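## Task

Scene 2: read the lot number printed on the shelf edge beneath each foam block. Any foam block whose number shows up at least twice in the storeroom must end up fully on the desk, with nothing overhanging its edge. Every other foam block stays on the shelf where it began. The robot must not tip over or finish leaning.

## Robot and tools

ROBOT. TidyBot++: a base on four powered casters (0.54 m long, 0.50 m wide, 0.38 m tall) carrying a single seven-joint arm with a two-finger gripper. The shoulder sits 0.12 m ahead of the base centre and 0.68 m above the floor. Segments: upper arm 0.42 m, forearm 0.31 m, wrist to hand point 0.31 m. Cameras: base_camera, fixed on the base and looking forward, and wrist_camera, which looks along the hand. The arm starts folded with the hand pointing down. With the hand pointing down, it reaches no higher than about 0.94 m, and only close to the base.

FRAMES. All lengths are in metres. Base frame: origin on the floor under the base centre, x forward, y left, z up. The odometry frame is the base frame as it was at scene start. base_odometry counts wheel turns only, so slip shows up as travel, and it drifts a few cm over many moves. Heading is in rad, positive to the left, from -3.142 to 3.142. base_tilt is in degrees, positive when leaning forward or right.

move. One action per call.
- base: an object with any of translate_m (forward +), strafe_m (left +) or rotate_rad (counter-clockwise +). Each is an offset from where the base currently is, measured along its own axes. Ranges: ±2 m for the two distances and ±6.3 rad for rotate_rad.
- joints: absolute targets keyed by name, in rad. joint_1_rad, joint_3_rad, joint_5_rad and joint_7_rad turn without limit and take the shorter way round. joint_2_rad is limited to ±2.249, joint_4_rad to ±2.579, joint_6_rad to ±2.099. joint_1_rad positive turns the arm clockwise seen from above, the opposite sense to heading. gripper_pos runs from 0 (open, about 85 mm between the pads) to 1 (closed). The gap is roughly 85×(1−gripper_pos) mm.
- target: a single list of seven numbers [x, y, z, qw, qx, qy, qz]. It is an absolute hand pose in the base frame, the same form hand_pose prints. The hand's z axis runs along the fingers, and the fingers open and close along its y axis. When target is given, joints may hold only gripper_pos.
- speeds: top speeds for this action only. translate_m and strafe_m take 0.05–0.5 m/s and rotate_rad takes 0.1–1.57 rad/s. When translate and strafe are combined, give a speed for only one of them.
- cameras: a list of base_camera, wrist_camera or all. Leaving it out returns every camera; [] returns none.
- blocking: true by default, so the call returns once everything is at rest. With false it returns in about 0.5 s while the motion continues.
A move with no action just reports state and images. An unknown key makes the call invalid. An out-of-range value is refused, and a refusal skips the remaining move, wait and finished_scene calls in that reply.

Other tools. wait: seconds from 0 to 10, returning early once motion ends. stop: brakes everything you commanded. zoom_image: camera plus region [x0, y0, x1, y1] in pixels from the top-left corner, at most 504×504; use it to read the lot labels. read_manual: licence texts only. finished_scene: scene 1 or 2, which cannot be undone. Scene 1 is practice and may be skipped.

RESULTS. These lines report: base_status, joint_status and hand_status (done, moving, off_target, not_followed, stopped, contact_stop, time_out, torque_fault); hand_pose and hand_target (where the joint targets would put the hand); joint_positions; motor_effort in % of maximum, with the peak of the last action in brackets; Motor temperatures; base_odometry; base_tilt; on_its_own (things the robot did unasked); pictures (order of the images); earlier move. "joint command not followed" with a cause means self-collision; "pose unreachable" means the target was withheld. An unreachable pose can wander for up to 10 s and end in time_out. contact_stop and time_out halt the rest of the reply. So do the first torque fault and any refusal.

TECHNIQUE. After a done target, the hand usually lands within about 3 cm. To correct it, add (desired − hand_pose) to the x, y, z of your last target. To hold the hand still, resend hand_target rather than hand_pose. A held load makes the arm sag, so correct the same way. Never command a loaded joint to its current reading. If a small downward step falls short, keep adding further steps to the previous command. When a held object meets a surface, hand_pose stops dropping while effort shifts only slightly. Closed fingertips reach about 20 mm beyond the hand point. Low, forward-pointing targets close to the base often miss and can hit the base.

AVOID. Don't drive or turn while the arm is caught on something about 0.6 m or higher, and don't swing or stretch the arm far out sideways; either can tip the robot. Backing away or pulling the arm in rights a lean. The arm does not steer around furniture and will keep pushing into it. Driving the arm into things can cause a torque fault (104.5 N m on joints 1–4, 51.3 on joints 5–7): the arm freezes for 10 s. Heat from holding loads or staying stretched out gives MOTOR HOT at 60 °C and an over-temperature stop at 75 °C. Don't drop objects, release them while they move, slam, squeeze an item that still rests on a surface, or twist or yank the gripper. Loose objects may get small pushes from outside.

Each tool is called by a JSON object that holds its "method" and its "body", one argument or row to a line.

## Session

{"method": "move", "body": {

}}

Scene clock: 0.00 s.
Motor temperatures (°C): [38 35 31 37 40 37 42]
base_odometry: x=+0.000 y=+0.000 heading=+0.000
base_tilt: forward=-0.4 right=+0.6
base_status: not commanded
joint_positions: joint_1_rad=-0.038 joint_2_rad=-0.374 joint_3_rad=+3.113 joint_4_rad=-2.523 joint_5_rad=-0.004 joint_6_rad=-0.911 joint_7_rad=+1.592 gripper_pos=+0.000
joint_status: not commanded
motor_effort: joint_1_rad=-1 joint_2_rad=-1 joint_3_rad=+1 joint_4_rad=+15 joint_5_rad=+1 joint_6_rad=+1 joint_7_rad=+0
hand_pose: x=+0.2532 y=+0.0103 z=+0.5912 quat_wxyz=(+0.003, +0.998, +0.042, +0.041) (m; base frame)
hand_target: x=+0.2524 y=+0.0102 z=+0.5907 quat_wxyz=(+0.003, +0.998, +0.042, +0.040) (m; base frame)
hand_status: not commanded
pictures: base_camera, wrist_camera
Images, in order (width x height): base_camera 644x364, wrist_camera 644x476.

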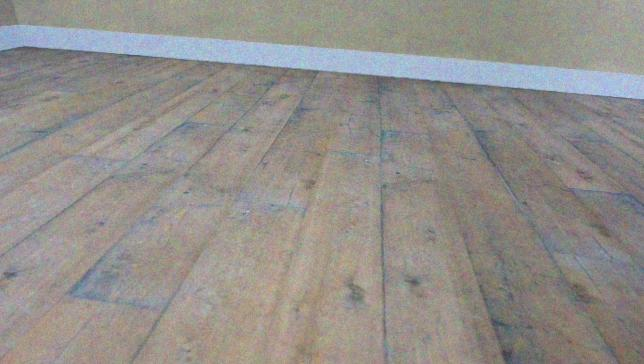

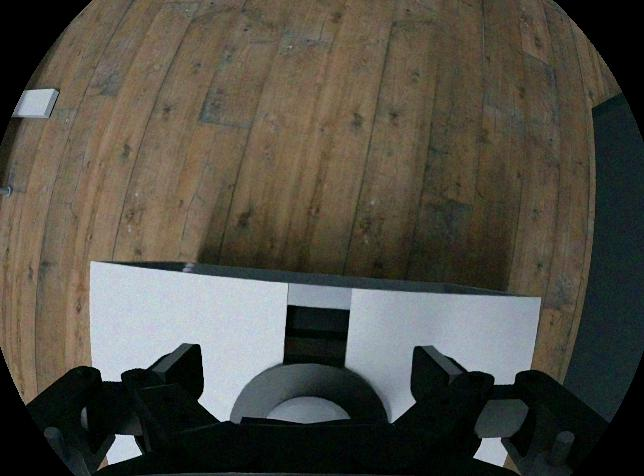

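{"method": "move", "body": {
  "joints": {"joint_6_rad":0.4}
}}

{"method": "move", "body": {
  "base": {"rotate_rad":1.2}
}}

{"method": "move", "body": {
  "base": {"rotate_rad":1.2}
}}

{"method": "move", "body": {
  "base": {"rotate_rad":1.2}
}}

{"method": "move", "body": {
  "base": {"rotate_rad":1.3}
}}

Scene clock: 2.13 s.
Motor temperatures (°C): [38 35 31 37 40 37 42]
move: done
base_odometry: x=+0.000 y=+0.000 heading=+0.000
base_tilt: forward=-0.3 right=+0.6
base_status: not commanded
joint_positions: joint_1_rad=-0.038 joint_2_rad=-0.374 joint_3_rad=+3.113 joint_4_rad=-2.522 joint_5_rad=-0.004 joint_6_rad=+0.345 joint_7_rad=+1.592 gripper_pos=+0.000
joint_status: all done
motor_effort: joint_1_rad=-1(1) joint_2_rad=-6(6) joint_3_rad=+1(1) joint_4_rad=+19(20) joint_5_rad=+1(1) joint_6_rad=+8(9) joint_7_rad=+0(1)
hand_pose: x=+0.5303 y=+0.0293 z=+0.8301 quat_wxyz=(-0.010, +0.783, +0.035, +0.620) (m; base frame)
hand_target: x=+0.5332 y=+0.0295 z=+0.8453 quat_wxyz=(-0.011, +0.767, +0.034, +0.641) (m; base frame)
hand_status: not commanded
pictures: base_camera, wrist_camera
Images, in order (width x height): base_camera 644x364, wrist_camera 644x476.

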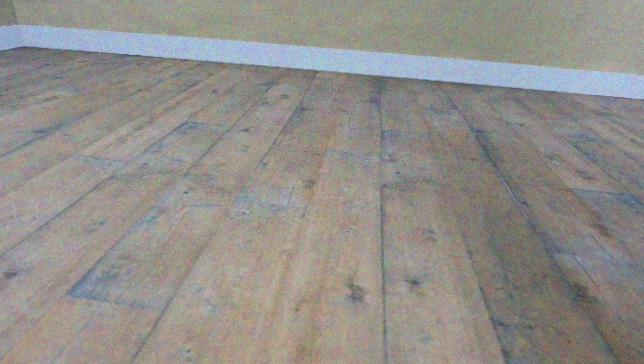

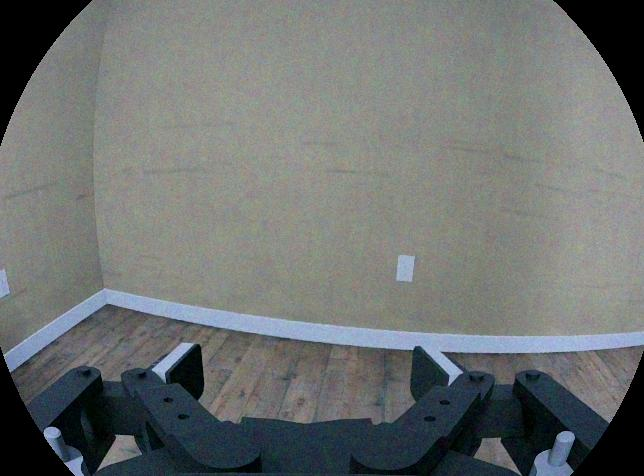

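Scene clock: 4.17 s.
Motor temperatures (°C): [38 35 31 37 40 37 42]
move: done
base_odometry: x=+0.000 y=+0.000 heading=+1.199
base_tilt: forward=-0.3 right=+0.6
base_status: done
joint_positions: joint_1_rad=-0.038 joint_2_rad=-0.374 joint_3_rad=+3.113 joint_4_rad=-2.522 joint_5_rad=-0.004 joint_6_rad=+0.345 joint_7_rad=+1.592 gripper_pos=+0.000
joint_status: not commanded
motor_effort: joint_1_rad=+0(1) joint_2_rad=-6(7) joint_3_rad=+1(2) joint_4_rad=+20(20) joint_5_rad=+1(1) joint_6_rad=+8(9) joint_7_rad=+0(1)
hand_pose: x=+0.5303 y=+0.0293 z=+0.8302 quat_wxyz=(-0.010, +0.783, +0.035, +0.620) (m; base frame)
hand_target: x=+0.5332 y=+0.0295 z=+0.8453 quat_wxyz=(-0.011, +0.767, +0.034, +0.641) (m; base frame)
hand_status: not commanded
pictures: base_camera, wrist_camera
Images, in order (width x height): base_camera 644x364, wrist_camera 644x476.

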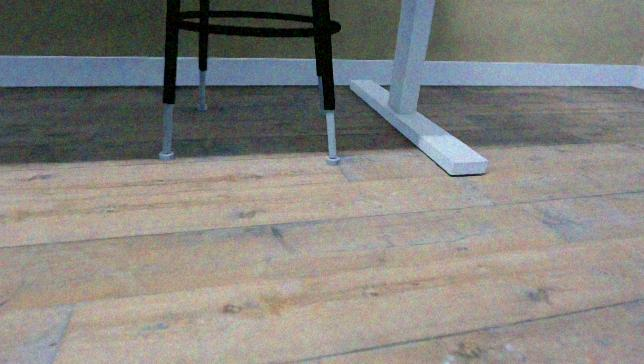

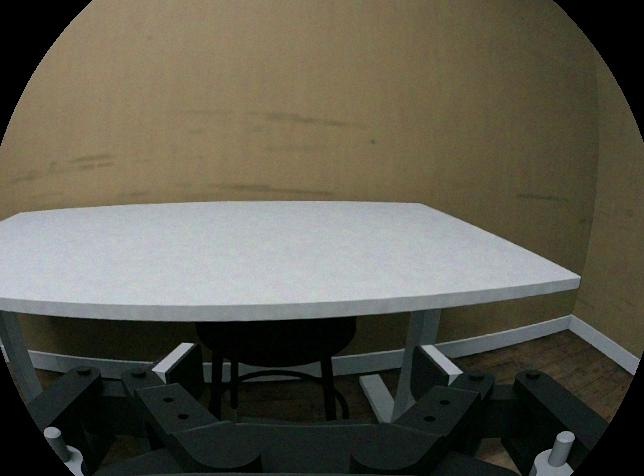

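Scene clock: 6.20 s.
Motor temperatures (°C): [38 35 31 37 40 38 42]
move: done
base_odometry: x=+0.000 y=+0.000 heading=+2.399
base_tilt: forward=-0.3 right=+0.6
base_status: done
joint_positions: joint_1_rad=-0.038 joint_2_rad=-0.374 joint_3_rad=+3.113 joint_4_rad=-2.522 joint_5_rad=-0.004 joint_6_rad=+0.345 joint_7_rad=+1.592 gripper_pos=+0.000
joint_status: not commanded
motor_effort: joint_1_rad=-1(2) joint_2_rad=-5(7) joint_3_rad=+0(2) joint_4_rad=+19(20) joint_5_rad=+1(1) joint_6_rad=+9(9) joint_7_rad=+0(1)
hand_pose: x=+0.5304 y=+0.0293 z=+0.8302 quat_wxyz=(-0.010, +0.783, +0.035, +0.620) (m; base frame)
hand_target: x=+0.5332 y=+0.0295 z=+0.8453 quat_wxyz=(-0.011, +0.767, +0.034, +0.641) (m; base frame)
hand_status: not commanded
pictures: base_camera, wrist_camera
Images, in order (width x height): base_camera 644x364, wrist_camera 644x476.

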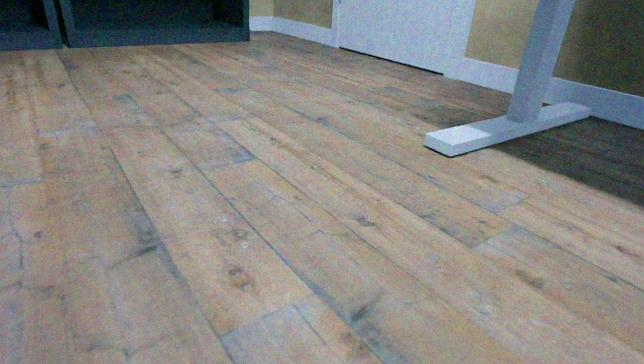

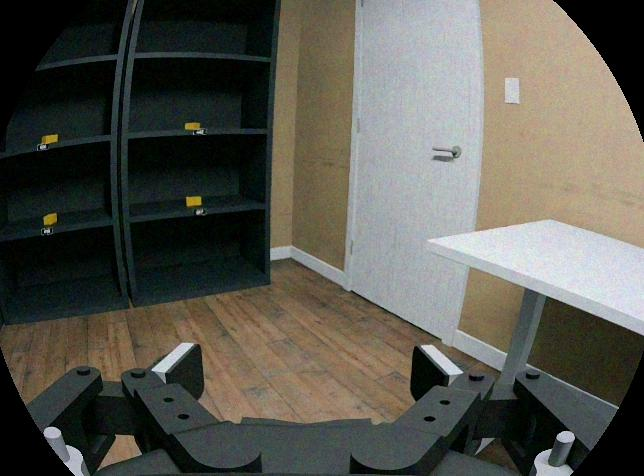

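Scene clock: 8.23 s.
Motor temperatures (°C): [38 35 31 37 40 38 42]
move: done
base_odometry: x=+0.000 y=+0.000 heading=-2.685
base_tilt: forward=-0.4 right=+0.6
base_status: done
joint_positions: joint_1_rad=-0.038 joint_2_rad=-0.374 joint_3_rad=+3.113 joint_4_rad=-2.522 joint_5_rad=-0.004 joint_6_rad=+0.346 joint_7_rad=+1.592 gripper_pos=+0.000
joint_status: not commanded
motor_effort: joint_1_rad=+0(2) joint_2_rad=-6(6) joint_3_rad=+1(2) joint_4_rad=+19(20) joint_5_rad=+1(1) joint_6_rad=+8(9) joint_7_rad=+0(1)
hand_pose: x=+0.5304 y=+0.0294 z=+0.8303 quat_wxyz=(-0.010, +0.783, +0.035, +0.621) (m; base frame)
hand_target: x=+0.5332 y=+0.0295 z=+0.8453 quat_wxyz=(-0.011, +0.767, +0.034, +0.641) (m; base frame)
hand_status: not commanded
pictures: base_camera, wrist_camera
Images, in order (width x height): base_camera 644x364, wrist_camera 644x476.

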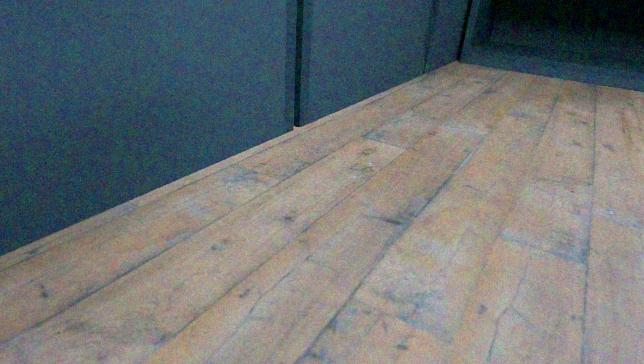

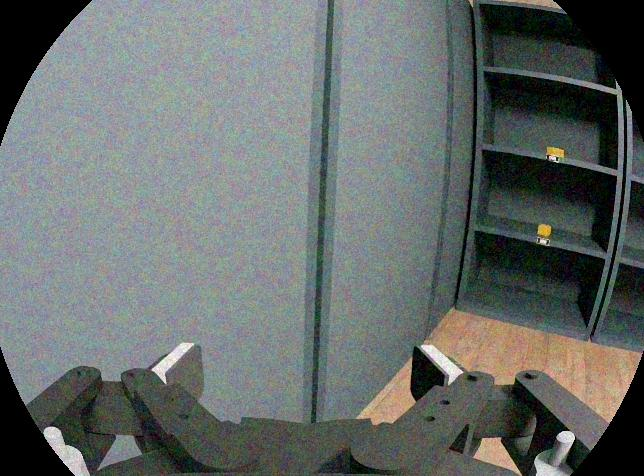

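Scene clock: 10.33 s.
Motor temperatures (°C): [38 35 31 37 40 38 42]
move: done
base_odometry: x=+0.000 y=+0.000 heading=-1.386
base_tilt: forward=-0.4 right=+0.6
base_status: done
joint_positions: joint_1_rad=-0.038 joint_2_rad=-0.374 joint_3_rad=+3.112 joint_4_rad=-2.522 joint_5_rad=-0.004 joint_6_rad=+0.346 joint_7_rad=+1.592 gripper_pos=+0.000
joint_status: not commanded
motor_effort: joint_1_rad=-1(2) joint_2_rad=-6(7) joint_3_rad=+1(2) joint_4_rad=+19(20) joint_5_rad=+1(1) joint_6_rad=+9(9) joint_7_rad=+0(1)
hand_pose: x=+0.5304 y=+0.0294 z=+0.8303 quat_wxyz=(-0.010, +0.783, +0.035, +0.621) (m; base frame)
hand_target: x=+0.5332 y=+0.0295 z=+0.8453 quat_wxyz=(-0.011, +0.767, +0.034, +0.641) (m; base frame)
hand_status: not commanded
pictures: base_camera, wrist_camera
Images, in order (width x height): base_camera 644x364, wrist_camera 644x476.

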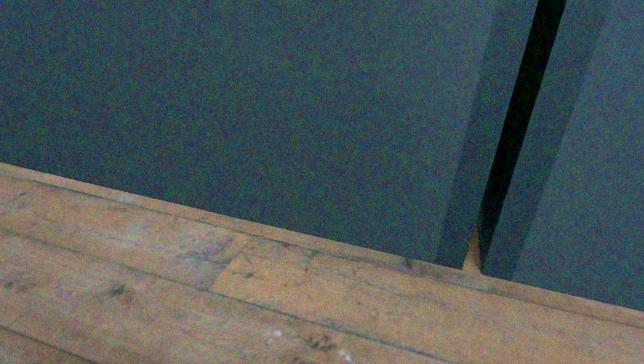

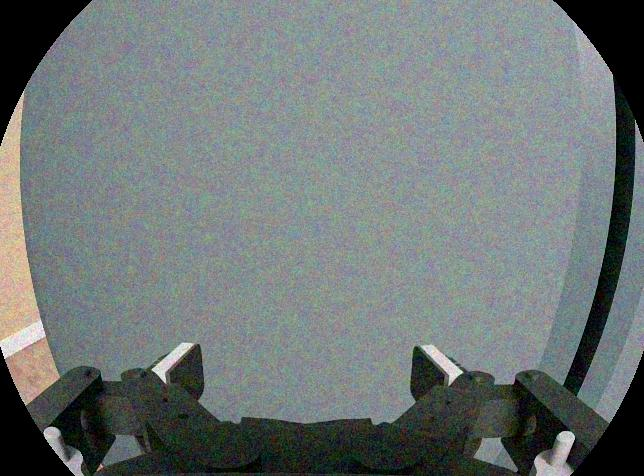

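{"method": "move", "body": {
  "base": {"rotate_rad":-1.756}
}}

{"method": "zoom_image", "body": {
  "camera": "wrist_camera",
  "region": [200, 50, 450, 300]
}}

Scene clock: 13.20 s.
Motor temperatures (°C): [38 35 31 37 40 38 42]
move: done
base_odometry: x=+0.000 y=+0.000 heading=-3.141
base_tilt: forward=-0.3 right=+0.6
base_status: done
joint_positions: joint_1_rad=-0.038 joint_2_rad=-0.374 joint_3_rad=+3.112 joint_4_rad=-2.522 joint_5_rad=-0.004 joint_6_rad=+0.346 joint_7_rad=+1.592 gripper_pos=+0.000
joint_status: not commanded
motor_effort: joint_1_rad=-1(2) joint_2_rad=-6(7) joint_3_rad=+1(2) joint_4_rad=+20(21) joint_5_rad=+1(1) joint_6_rad=+9(9) joint_7_rad=+0(1)
hand_pose: x=+0.5304 y=+0.0295 z=+0.8304 quat_wxyz=(-0.010, +0.783, +0.035, +0.621) (m; base frame)
hand_target: x=+0.5332 y=+0.0295 z=+0.8453 quat_wxyz=(-0.011, +0.767, +0.034, +0.641) (m; base frame)
hand_status: not commanded
pictures: base_camera, wrist_camera
Images, in order (width x height): base_camera 644x364, wrist_camera 644x476.

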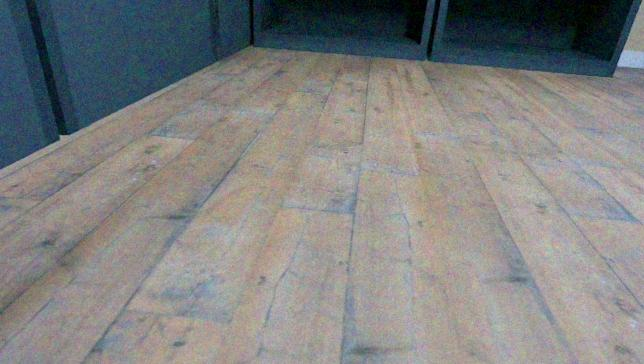

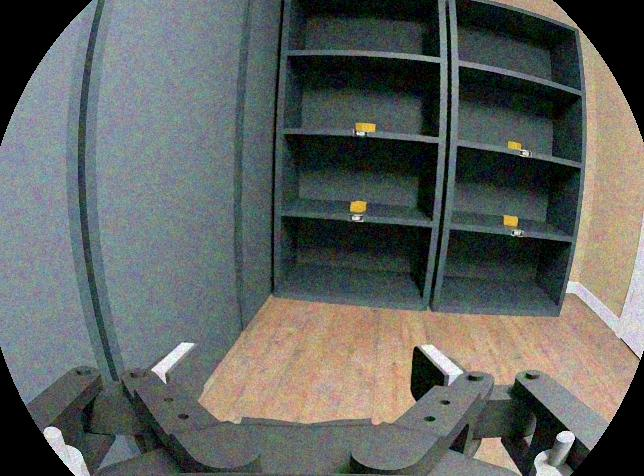

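Scaled by 2.016.

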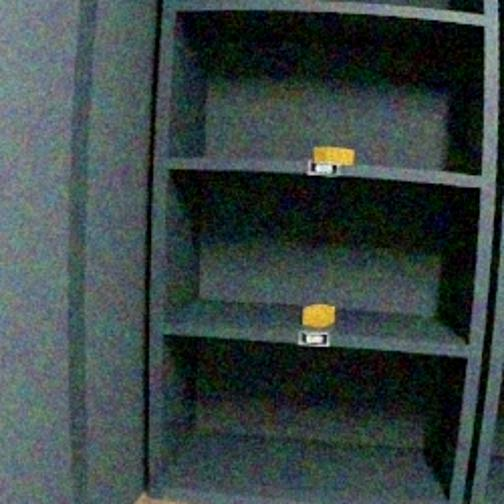

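{"method": "move", "body": {
  "base": {"translate_m":1.2,"strafe_m":-0.2}
}}

{"method": "zoom_image", "body": {
  "camera": "wrist_camera",
  "region": [220, 50, 420, 250]
}}

{"method": "zoom_image", "body": {
  "camera": "wrist_camera",
  "region": [400, 50, 600, 250]
}}

Scene clock: 17.20 s.
Motor temperatures (°C): [38 35 31 37 40 38 42]
move: done
base_odometry: x=-1.200 y=+0.200 heading=+3.141
base_tilt: forward=-0.3 right=+0.6
base_status: done
joint_positions: joint_1_rad=-0.038 joint_2_rad=-0.375 joint_3_rad=+3.112 joint_4_rad=-2.522 joint_5_rad=-0.004 joint_6_rad=+0.348 joint_7_rad=+1.592 gripper_pos=+0.000
joint_status: not commanded
motor_effort: joint_1_rad=+0(1) joint_2_rad=-6(8) joint_3_rad=+1(1) joint_4_rad=+19(21) joint_5_rad=+1(1) joint_6_rad=+8(9) joint_7_rad=+0(1)
hand_pose: x=+0.5304 y=+0.0295 z=+0.8314 quat_wxyz=(-0.010, +0.782, +0.035, +0.622) (m; base frame)
hand_target: x=+0.5332 y=+0.0295 z=+0.8453 quat_wxyz=(-0.011, +0.767, +0.034, +0.641) (m; base frame)
hand_status: not commanded
pictures: base_camera, wrist_camera
Images, in order (width x height): base_camera 644x364, wrist_camera 644x476.

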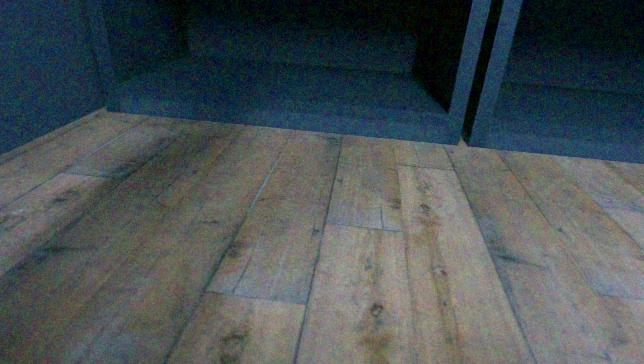

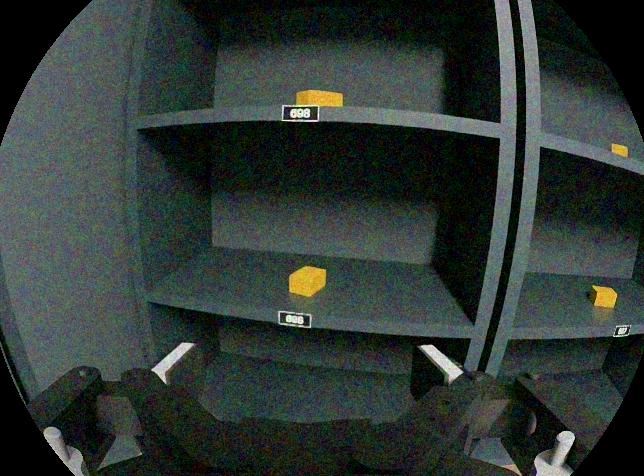

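Scaled by 2.520.

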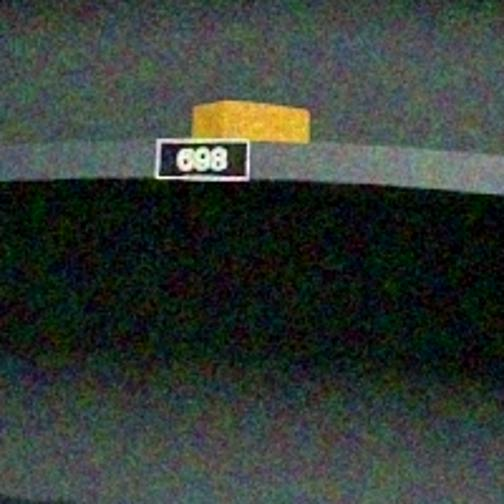

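Scaled by 2.520.

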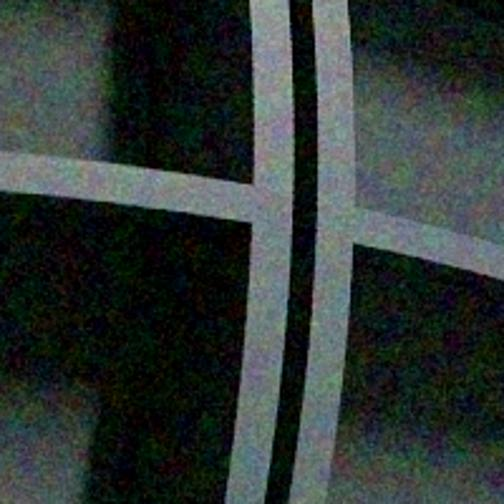

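{"method": "zoom_image", "body": {
  "camera": "wrist_camera",
  "region": [260, 290, 330, 350]
}}

{"method": "zoom_image", "body": {
  "camera": "wrist_camera",
  "region": [270, 85, 340, 145]
}}

{"method": "move", "body": {
  "base": {"strafe_m":-0.75}
}}

{"method": "zoom_image", "body": {
  "camera": "wrist_camera",
  "region": [200, 70, 480, 350]
}}

Scaled by 7.200.

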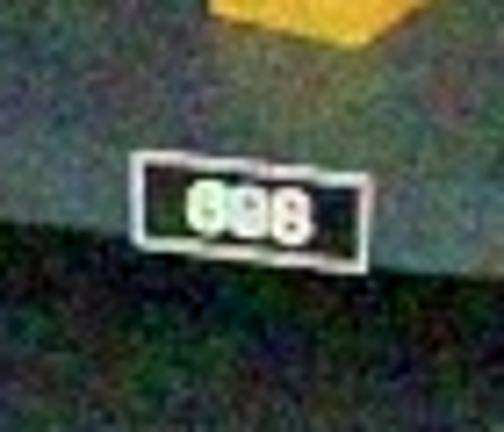

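Scaled by 7.200.

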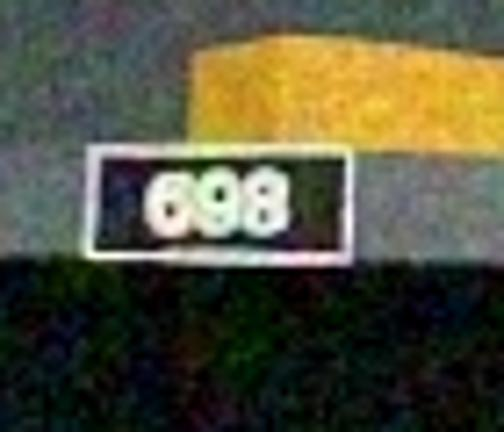

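Scene clock: 20.33 s.
Motor temperatures (°C): [38 35 31 37 40 38 42]
move: done
base_odometry: x=-1.200 y=+0.950 heading=+3.141
base_tilt: forward=-0.3 right=+0.6
base_status: done
joint_positions: joint_1_rad=-0.038 joint_2_rad=-0.375 joint_3_rad=+3.112 joint_4_rad=-2.522 joint_5_rad=-0.004 joint_6_rad=+0.348 joint_7_rad=+1.592 gripper_pos=+0.000
joint_status: not commanded
motor_effort: joint_1_rad=+0(1) joint_2_rad=-5(6) joint_3_rad=+1(2) joint_4_rad=+19(20) joint_5_rad=+1(1) joint_6_rad=+9(9) joint_7_rad=+0(1)
hand_pose: x=+0.5304 y=+0.0295 z=+0.8314 quat_wxyz=(-0.010, +0.782, +0.035, +0.622) (m; base frame)
hand_target: x=+0.5332 y=+0.0295 z=+0.8453 quat_wxyz=(-0.011, +0.767, +0.034, +0.641) (m; base frame)
hand_status: not commanded
pictures: base_camera, wrist_camera
Images, in order (width x height): base_camera 644x364, wrist_camera 644x476.

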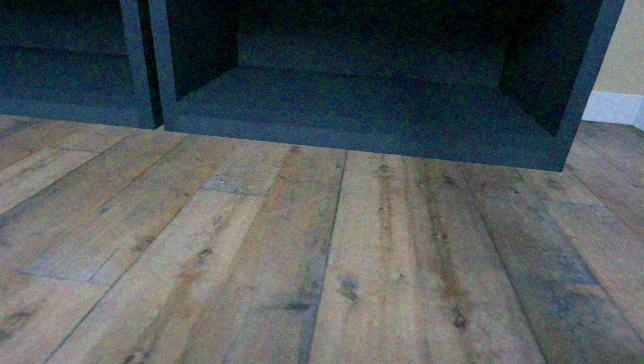

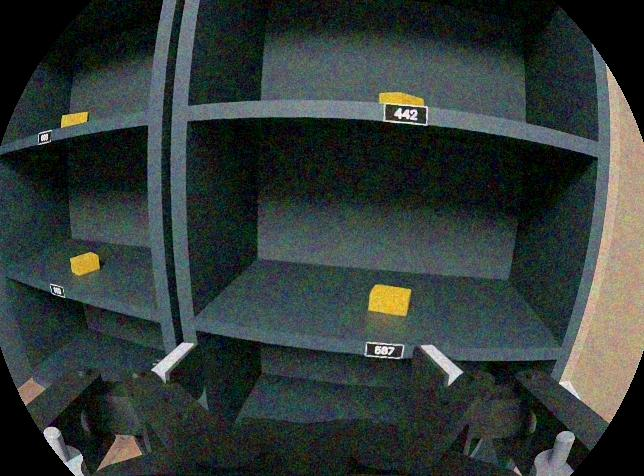

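Scaled by 1.800.

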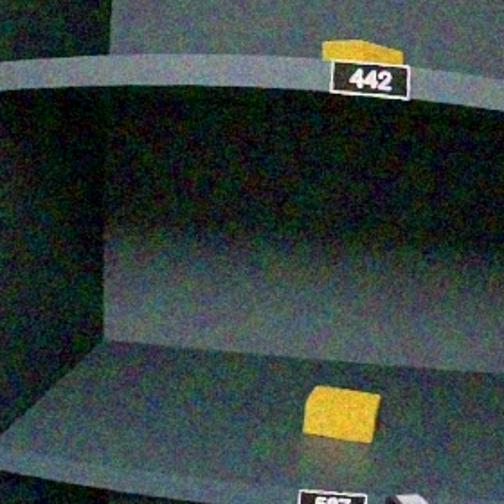

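{"method": "move", "body": {
  "base": {"strafe_m":0.85},
  "cameras": ["wrist_camera"]
}}

{"method": "zoom_image", "body": {
  "camera": "wrist_camera",
  "region": [260, 280, 340, 350]
}}

{"method": "move", "body": {
  "base": {"translate_m":-1.7},
  "cameras": []
}}

{"method": "move", "body": {
  "base": {"translate_m":-0.95,"rotate_rad":0.8}
}}

{"method": "move", "body": {
  "base": {"rotate_rad":0.8}
}}

Scene clock: 24.03 s.
Motor temperatures (°C): [38 35 31 37 40 38 42]
move: done
base_odometry: x=-1.200 y=+0.100 heading=-3.140
base_tilt: forward=-0.4 right=+0.6
base_status: done
joint_positions: joint_1_rad=-0.038 joint_2_rad=-0.375 joint_3_rad=+3.112 joint_4_rad=-2.522 joint_5_rad=-0.004 joint_6_rad=+0.348 joint_7_rad=+1.592 gripper_pos=+0.000
joint_status: not commanded
motor_effort: joint_1_rad=+0(1) joint_2_rad=-6(7) joint_3_rad=+1(3) joint_4_rad=+19(21) joint_5_rad=+1(1) joint_6_rad=+8(9) joint_7_rad=+0(1)
hand_pose: x=+0.5304 y=+0.0295 z=+0.8315 quat_wxyz=(-0.010, +0.782, +0.035, +0.622) (m; base frame)
hand_target: x=+0.5332 y=+0.0295 z=+0.8453 quat_wxyz=(-0.011, +0.767, +0.034, +0.641) (m; base frame)
hand_status: not commanded
pictures: wrist_camera
Images, in order (width x height): wrist_camera 644x476.

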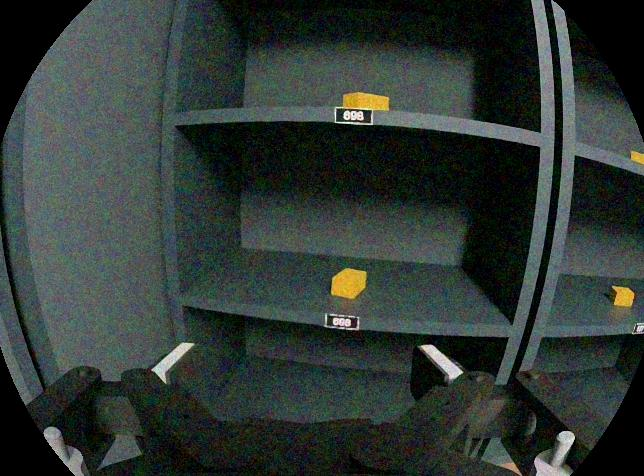

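Scaled by 6.300.

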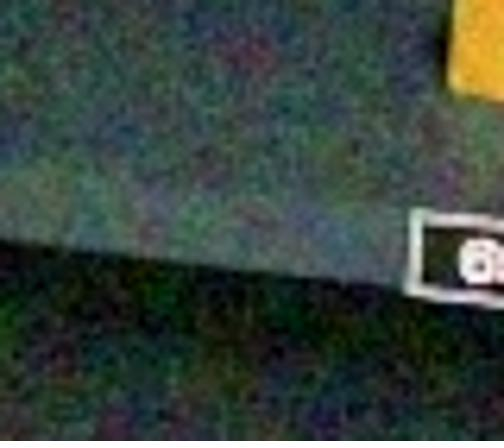

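Scene clock: 28.80 s.
Motor temperatures (°C): [38 35 31 37 40 38 42]
move: done
base_odometry: x=+0.500 y=+0.102 heading=-3.141
base_tilt: forward=-0.4 right=+0.6
base_status: done
joint_positions: joint_1_rad=-0.038 joint_2_rad=-0.375 joint_3_rad=+3.112 joint_4_rad=-2.522 joint_5_rad=-0.004 joint_6_rad=+0.349 joint_7_rad=+1.592 gripper_pos=+0.000
joint_status: not commanded
motor_effort: joint_1_rad=+0(1) joint_2_rad=-5(8) joint_3_rad=+1(1) joint_4_rad=+21(21) joint_5_rad=+1(1) joint_6_rad=+9(10) joint_7_rad=+0(1)
hand_pose: x=+0.5305 y=+0.0295 z=+0.8318 quat_wxyz=(-0.010, +0.782, +0.035, +0.622) (m; base frame)
hand_target: x=+0.5332 y=+0.0295 z=+0.8453 quat_wxyz=(-0.011, +0.767, +0.034, +0.641) (m; base frame)
hand_status: not commanded
pictures: none
No camera images: "cameras" was empty.

Scene clock: 32.27 s.
Motor temperatures (°C): [38 35 31 37 40 38 42]
move: done
base_odometry: x=+1.450 y=+0.103 heading=-2.340
base_tilt: forward=-0.4 right=+0.6
base_status: done
joint_positions: joint_1_rad=-0.038 joint_2_rad=-0.375 joint_3_rad=+3.112 joint_4_rad=-2.522 joint_5_rad=-0.004 joint_6_rad=+0.350 joint_7_rad=+1.592 gripper_pos=+0.000
joint_status: not commanded
motor_effort: joint_1_rad=+0(2) joint_2_rad=-5(8) joint_3_rad=+1(2) joint_4_rad=+20(21) joint_5_rad=+1(1) joint_6_rad=+9(9) joint_7_rad=+0(1)
hand_pose: x=+0.5305 y=+0.0296 z=+0.8319 quat_wxyz=(-0.010, +0.782, +0.035, +0.623) (m; base frame)
hand_target: x=+0.5332 y=+0.0295 z=+0.8453 quat_wxyz=(-0.011, +0.767, +0.034, +0.641) (m; base frame)
hand_status: not commanded
pictures: base_camera, wrist_camera
Images, in order (width x height): base_camera 644x364, wrist_camera 644x476.

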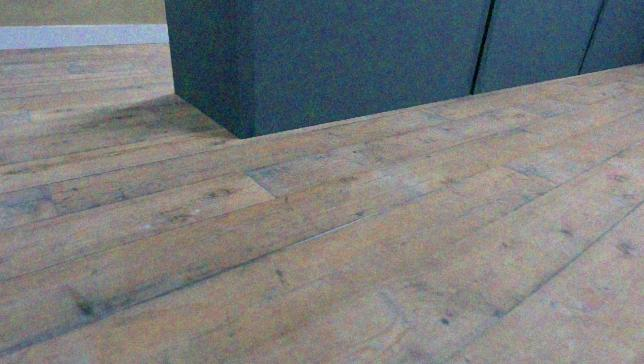

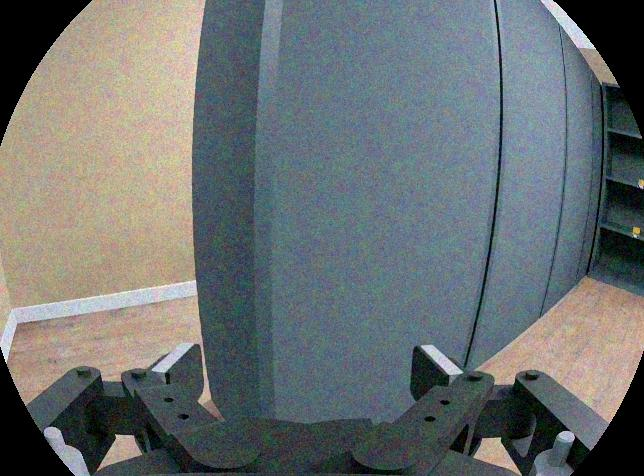

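Scene clock: 34.03 s.
Motor temperatures (°C): [38 35 31 37 40 38 42]
move: done
base_odometry: x=+1.450 y=+0.102 heading=-1.541
base_tilt: forward=-0.4 right=+0.6
base_status: done
joint_positions: joint_1_rad=-0.038 joint_2_rad=-0.375 joint_3_rad=+3.112 joint_4_rad=-2.522 joint_5_rad=-0.004 joint_6_rad=+0.350 joint_7_rad=+1.592 gripper_pos=+0.000
joint_status: not commanded
motor_effort: joint_1_rad=+0(2) joint_2_rad=-6(7) joint_3_rad=+1(2) joint_4_rad=+19(21) joint_5_rad=+1(1) joint_6_rad=+9(9) joint_7_rad=+0(0)
hand_pose: x=+0.5305 y=+0.0298 z=+0.8319 quat_wxyz=(-0.010, +0.782, +0.035, +0.623) (m; base frame)
hand_target: x=+0.5332 y=+0.0295 z=+0.8453 quat_wxyz=(-0.011, +0.767, +0.034, +0.641) (m; base frame)
hand_status: not commanded
pictures: base_camera, wrist_camera
Images, in order (width x height): base_camera 644x364, wrist_camera 644x476.

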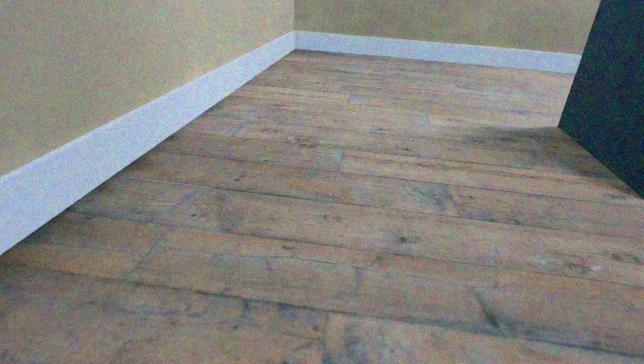

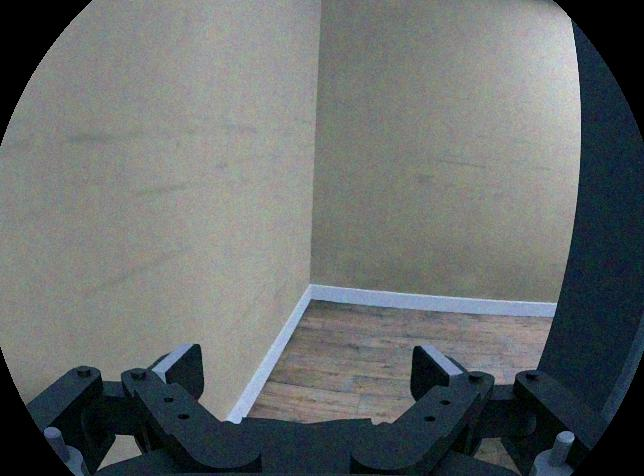

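{"method": "move", "body": {
  "base": {"translate_m":1.85},
  "cameras": ["base_camera"]
}}

{"method": "move", "body": {
  "base": {"rotate_rad":-1.2}
}}

Scene clock: 42.80 s.
Motor temperatures (°C): [38 35 31 37 40 38 42]
move: time_out
base_odometry: x=+1.505 y=-1.744 heading=-1.543
base_tilt: forward=-0.4 right=+0.6
base_status: translate_m time_out (by the wheels' count: +1.847 of +1.850)
joint_positions: joint_1_rad=-0.039 joint_2_rad=-0.371 joint_3_rad=+3.110 joint_4_rad=-2.522 joint_5_rad=-0.004 joint_6_rad=+0.352 joint_7_rad=+1.592 gripper_pos=+0.000
joint_status: not commanded
motor_effort: joint_1_rad=-1(2) joint_2_rad=-5(11) joint_3_rad=+1(6) joint_4_rad=+20(22) joint_5_rad=+1(1) joint_6_rad=+9(9) joint_7_rad=+0(1)
hand_pose: x=+0.5312 y=+0.0310 z=+0.8310 quat_wxyz=(-0.011, +0.782, +0.037, +0.622) (m; base frame)
hand_target: x=+0.5332 y=+0.0295 z=+0.8453 quat_wxyz=(-0.011, +0.767, +0.034, +0.641) (m; base frame)
hand_status: not commanded
pictures: base_camera
Images, in order (width x height): base_camera 644x364.

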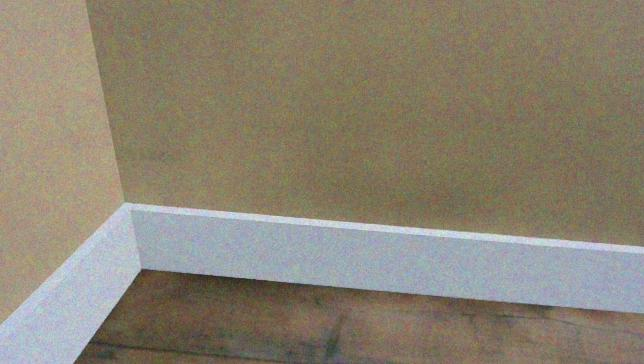

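not run: a stop that you did not command came earlier in this reply.

{"method": "move", "body": {
  "base": {"translate_m":-0.25},
  "cameras": []
}}

{"method": "move", "body": {
  "base": {"rotate_rad":-1.6}
}}

Scene clock: 44.87 s.
Motor temperatures (°C): [38 35 31 37 40 38 42]
move: done
base_odometry: x=+1.498 y=-1.494 heading=-1.542
base_tilt: forward=-0.3 right=+0.6
base_status: done
joint_positions: joint_1_rad=-0.039 joint_2_rad=-0.377 joint_3_rad=+3.110 joint_4_rad=-2.522 joint_5_rad=-0.004 joint_6_rad=+0.352 joint_7_rad=+1.592 gripper_pos=+0.000
joint_status: not commanded
motor_effort: joint_1_rad=+0(1) joint_2_rad=-6(9) joint_3_rad=+1(1) joint_4_rad=+19(21) joint_5_rad=+1(1) joint_6_rad=+9(9) joint_7_rad=-1(1)
hand_pose: x=+0.5304 y=+0.0310 z=+0.8335 quat_wxyz=(-0.011, +0.780, +0.037, +0.624) (m; base frame)
hand_target: x=+0.5332 y=+0.0295 z=+0.8453 quat_wxyz=(-0.011, +0.767, +0.034, +0.641) (m; base frame)
hand_status: not commanded
pictures: none
No camera images: "cameras" was empty.

Scene clock: 49.67 s.
Motor temperatures (°C): [38 35 31 37 40 38 42]
move: time_out
base_odometry: x=+1.496 y=-1.495 heading=-1.828
base_tilt: forward=-0.3 right=+0.6
base_status: rotate_rad time_out (by the wheels' count: -0.286 of -1.600)
joint_positions: joint_1_rad=-0.034 joint_2_rad=-0.376 joint_3_rad=+3.116 joint_4_rad=-2.521 joint_5_rad=-0.004 joint_6_rad=+0.353 joint_7_rad=+1.592 gripper_pos=+0.000
joint_status: not commanded
motor_effort: joint_1_rad=+0(6) joint_2_rad=-6(10) joint_3_rad=+1(7) joint_4_rad=+19(20) joint_5_rad=+1(2) joint_6_rad=+8(10) joint_7_rad=+0(1)
hand_pose: x=+0.5309 y=+0.0260 z=+0.8338 quat_wxyz=(-0.008, +0.780, +0.031, +0.625) (m; base frame)
hand_target: x=+0.5332 y=+0.0295 z=+0.8453 quat_wxyz=(-0.011, +0.767, +0.034, +0.641) (m; base frame)
hand_status: not commanded
pictures: base_camera, wrist_camera
Images, in order (width x height): base_camera 644x364, wrist_camera 644x476.

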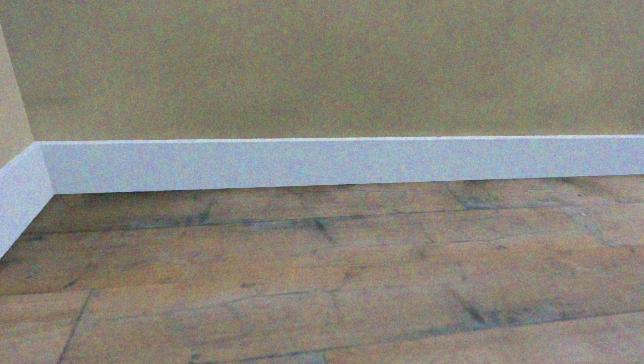

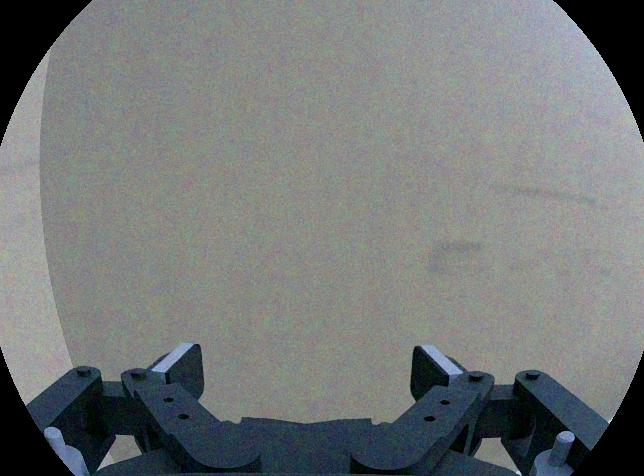

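{"method": "move", "body": {
  "base": {"strafe_m":-0.3,"translate_m":0.08},
  "cameras": []
}}

{"method": "move", "body": {
  "base": {"rotate_rad":-1.314}
}}

Scene clock: 51.97 s.
Motor temperatures (°C): [38 35 31 37 40 38 42]
move: done
base_odometry: x=+1.186 y=-1.496 heading=-1.829
base_tilt: forward=-0.3 right=+0.6
base_status: done
joint_positions: joint_1_rad=-0.034 joint_2_rad=-0.376 joint_3_rad=+3.116 joint_4_rad=-2.521 joint_5_rad=-0.004 joint_6_rad=+0.353 joint_7_rad=+1.592 gripper_pos=+0.000
joint_status: not commanded
motor_effort: joint_1_rad=+0(1) joint_2_rad=-6(6) joint_3_rad=+1(2) joint_4_rad=+20(20) joint_5_rad=+1(1) joint_6_rad=+8(9) joint_7_rad=+0(1)
hand_pose: x=+0.5309 y=+0.0260 z=+0.8338 quat_wxyz=(-0.008, +0.780, +0.031, +0.625) (m; base frame)
hand_target: x=+0.5332 y=+0.0295 z=+0.8453 quat_wxyz=(-0.011, +0.767, +0.034, +0.641) (m; base frame)
hand_status: not commanded
pictures: none
No camera images: "cameras" was empty.

Scene clock: 54.10 s.
Motor temperatures (°C): [38 35 31 37 40 38 42]
move: done
base_odometry: x=+1.186 y=-1.496 heading=+3.141
base_tilt: forward=-0.4 right=+0.6
base_status: done
joint_positions: joint_1_rad=-0.034 joint_2_rad=-0.376 joint_3_rad=+3.116 joint_4_rad=-2.521 joint_5_rad=-0.004 joint_6_rad=+0.353 joint_7_rad=+1.592 gripper_pos=+0.000
joint_status: not commanded
motor_effort: joint_1_rad=+0(2) joint_2_rad=-6(7) joint_3_rad=+1(2) joint_4_rad=+19(20) joint_5_rad=+1(1) joint_6_rad=+8(9) joint_7_rad=+0(1)
hand_pose: x=+0.5309 y=+0.0260 z=+0.8338 quat_wxyz=(-0.008, +0.780, +0.031, +0.625) (m; base frame)
hand_target: x=+0.5332 y=+0.0295 z=+0.8453 quat_wxyz=(-0.011, +0.767, +0.034, +0.641) (m; base frame)
hand_status: not commanded
pictures: base_camera, wrist_camera
Images, in order (width x height): base_camera 644x364, wrist_camera 644x476.

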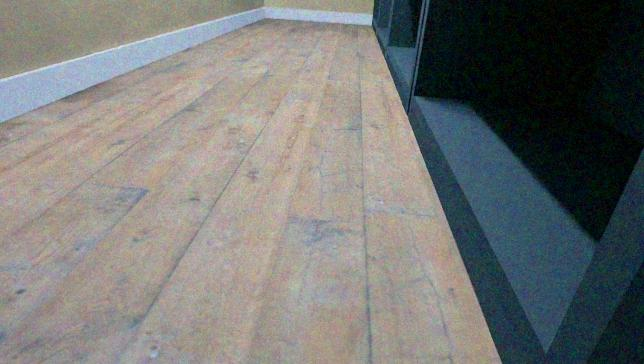

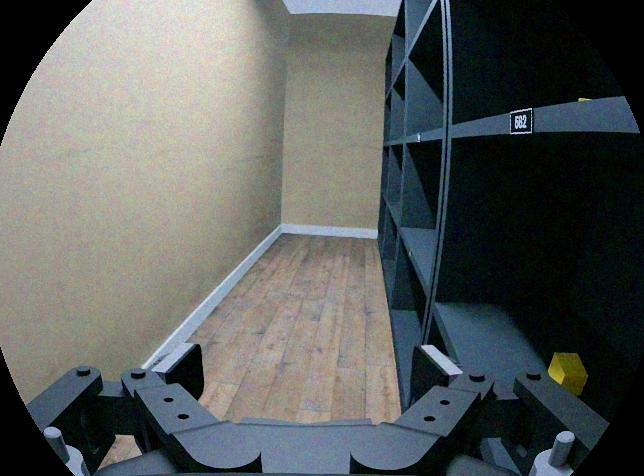

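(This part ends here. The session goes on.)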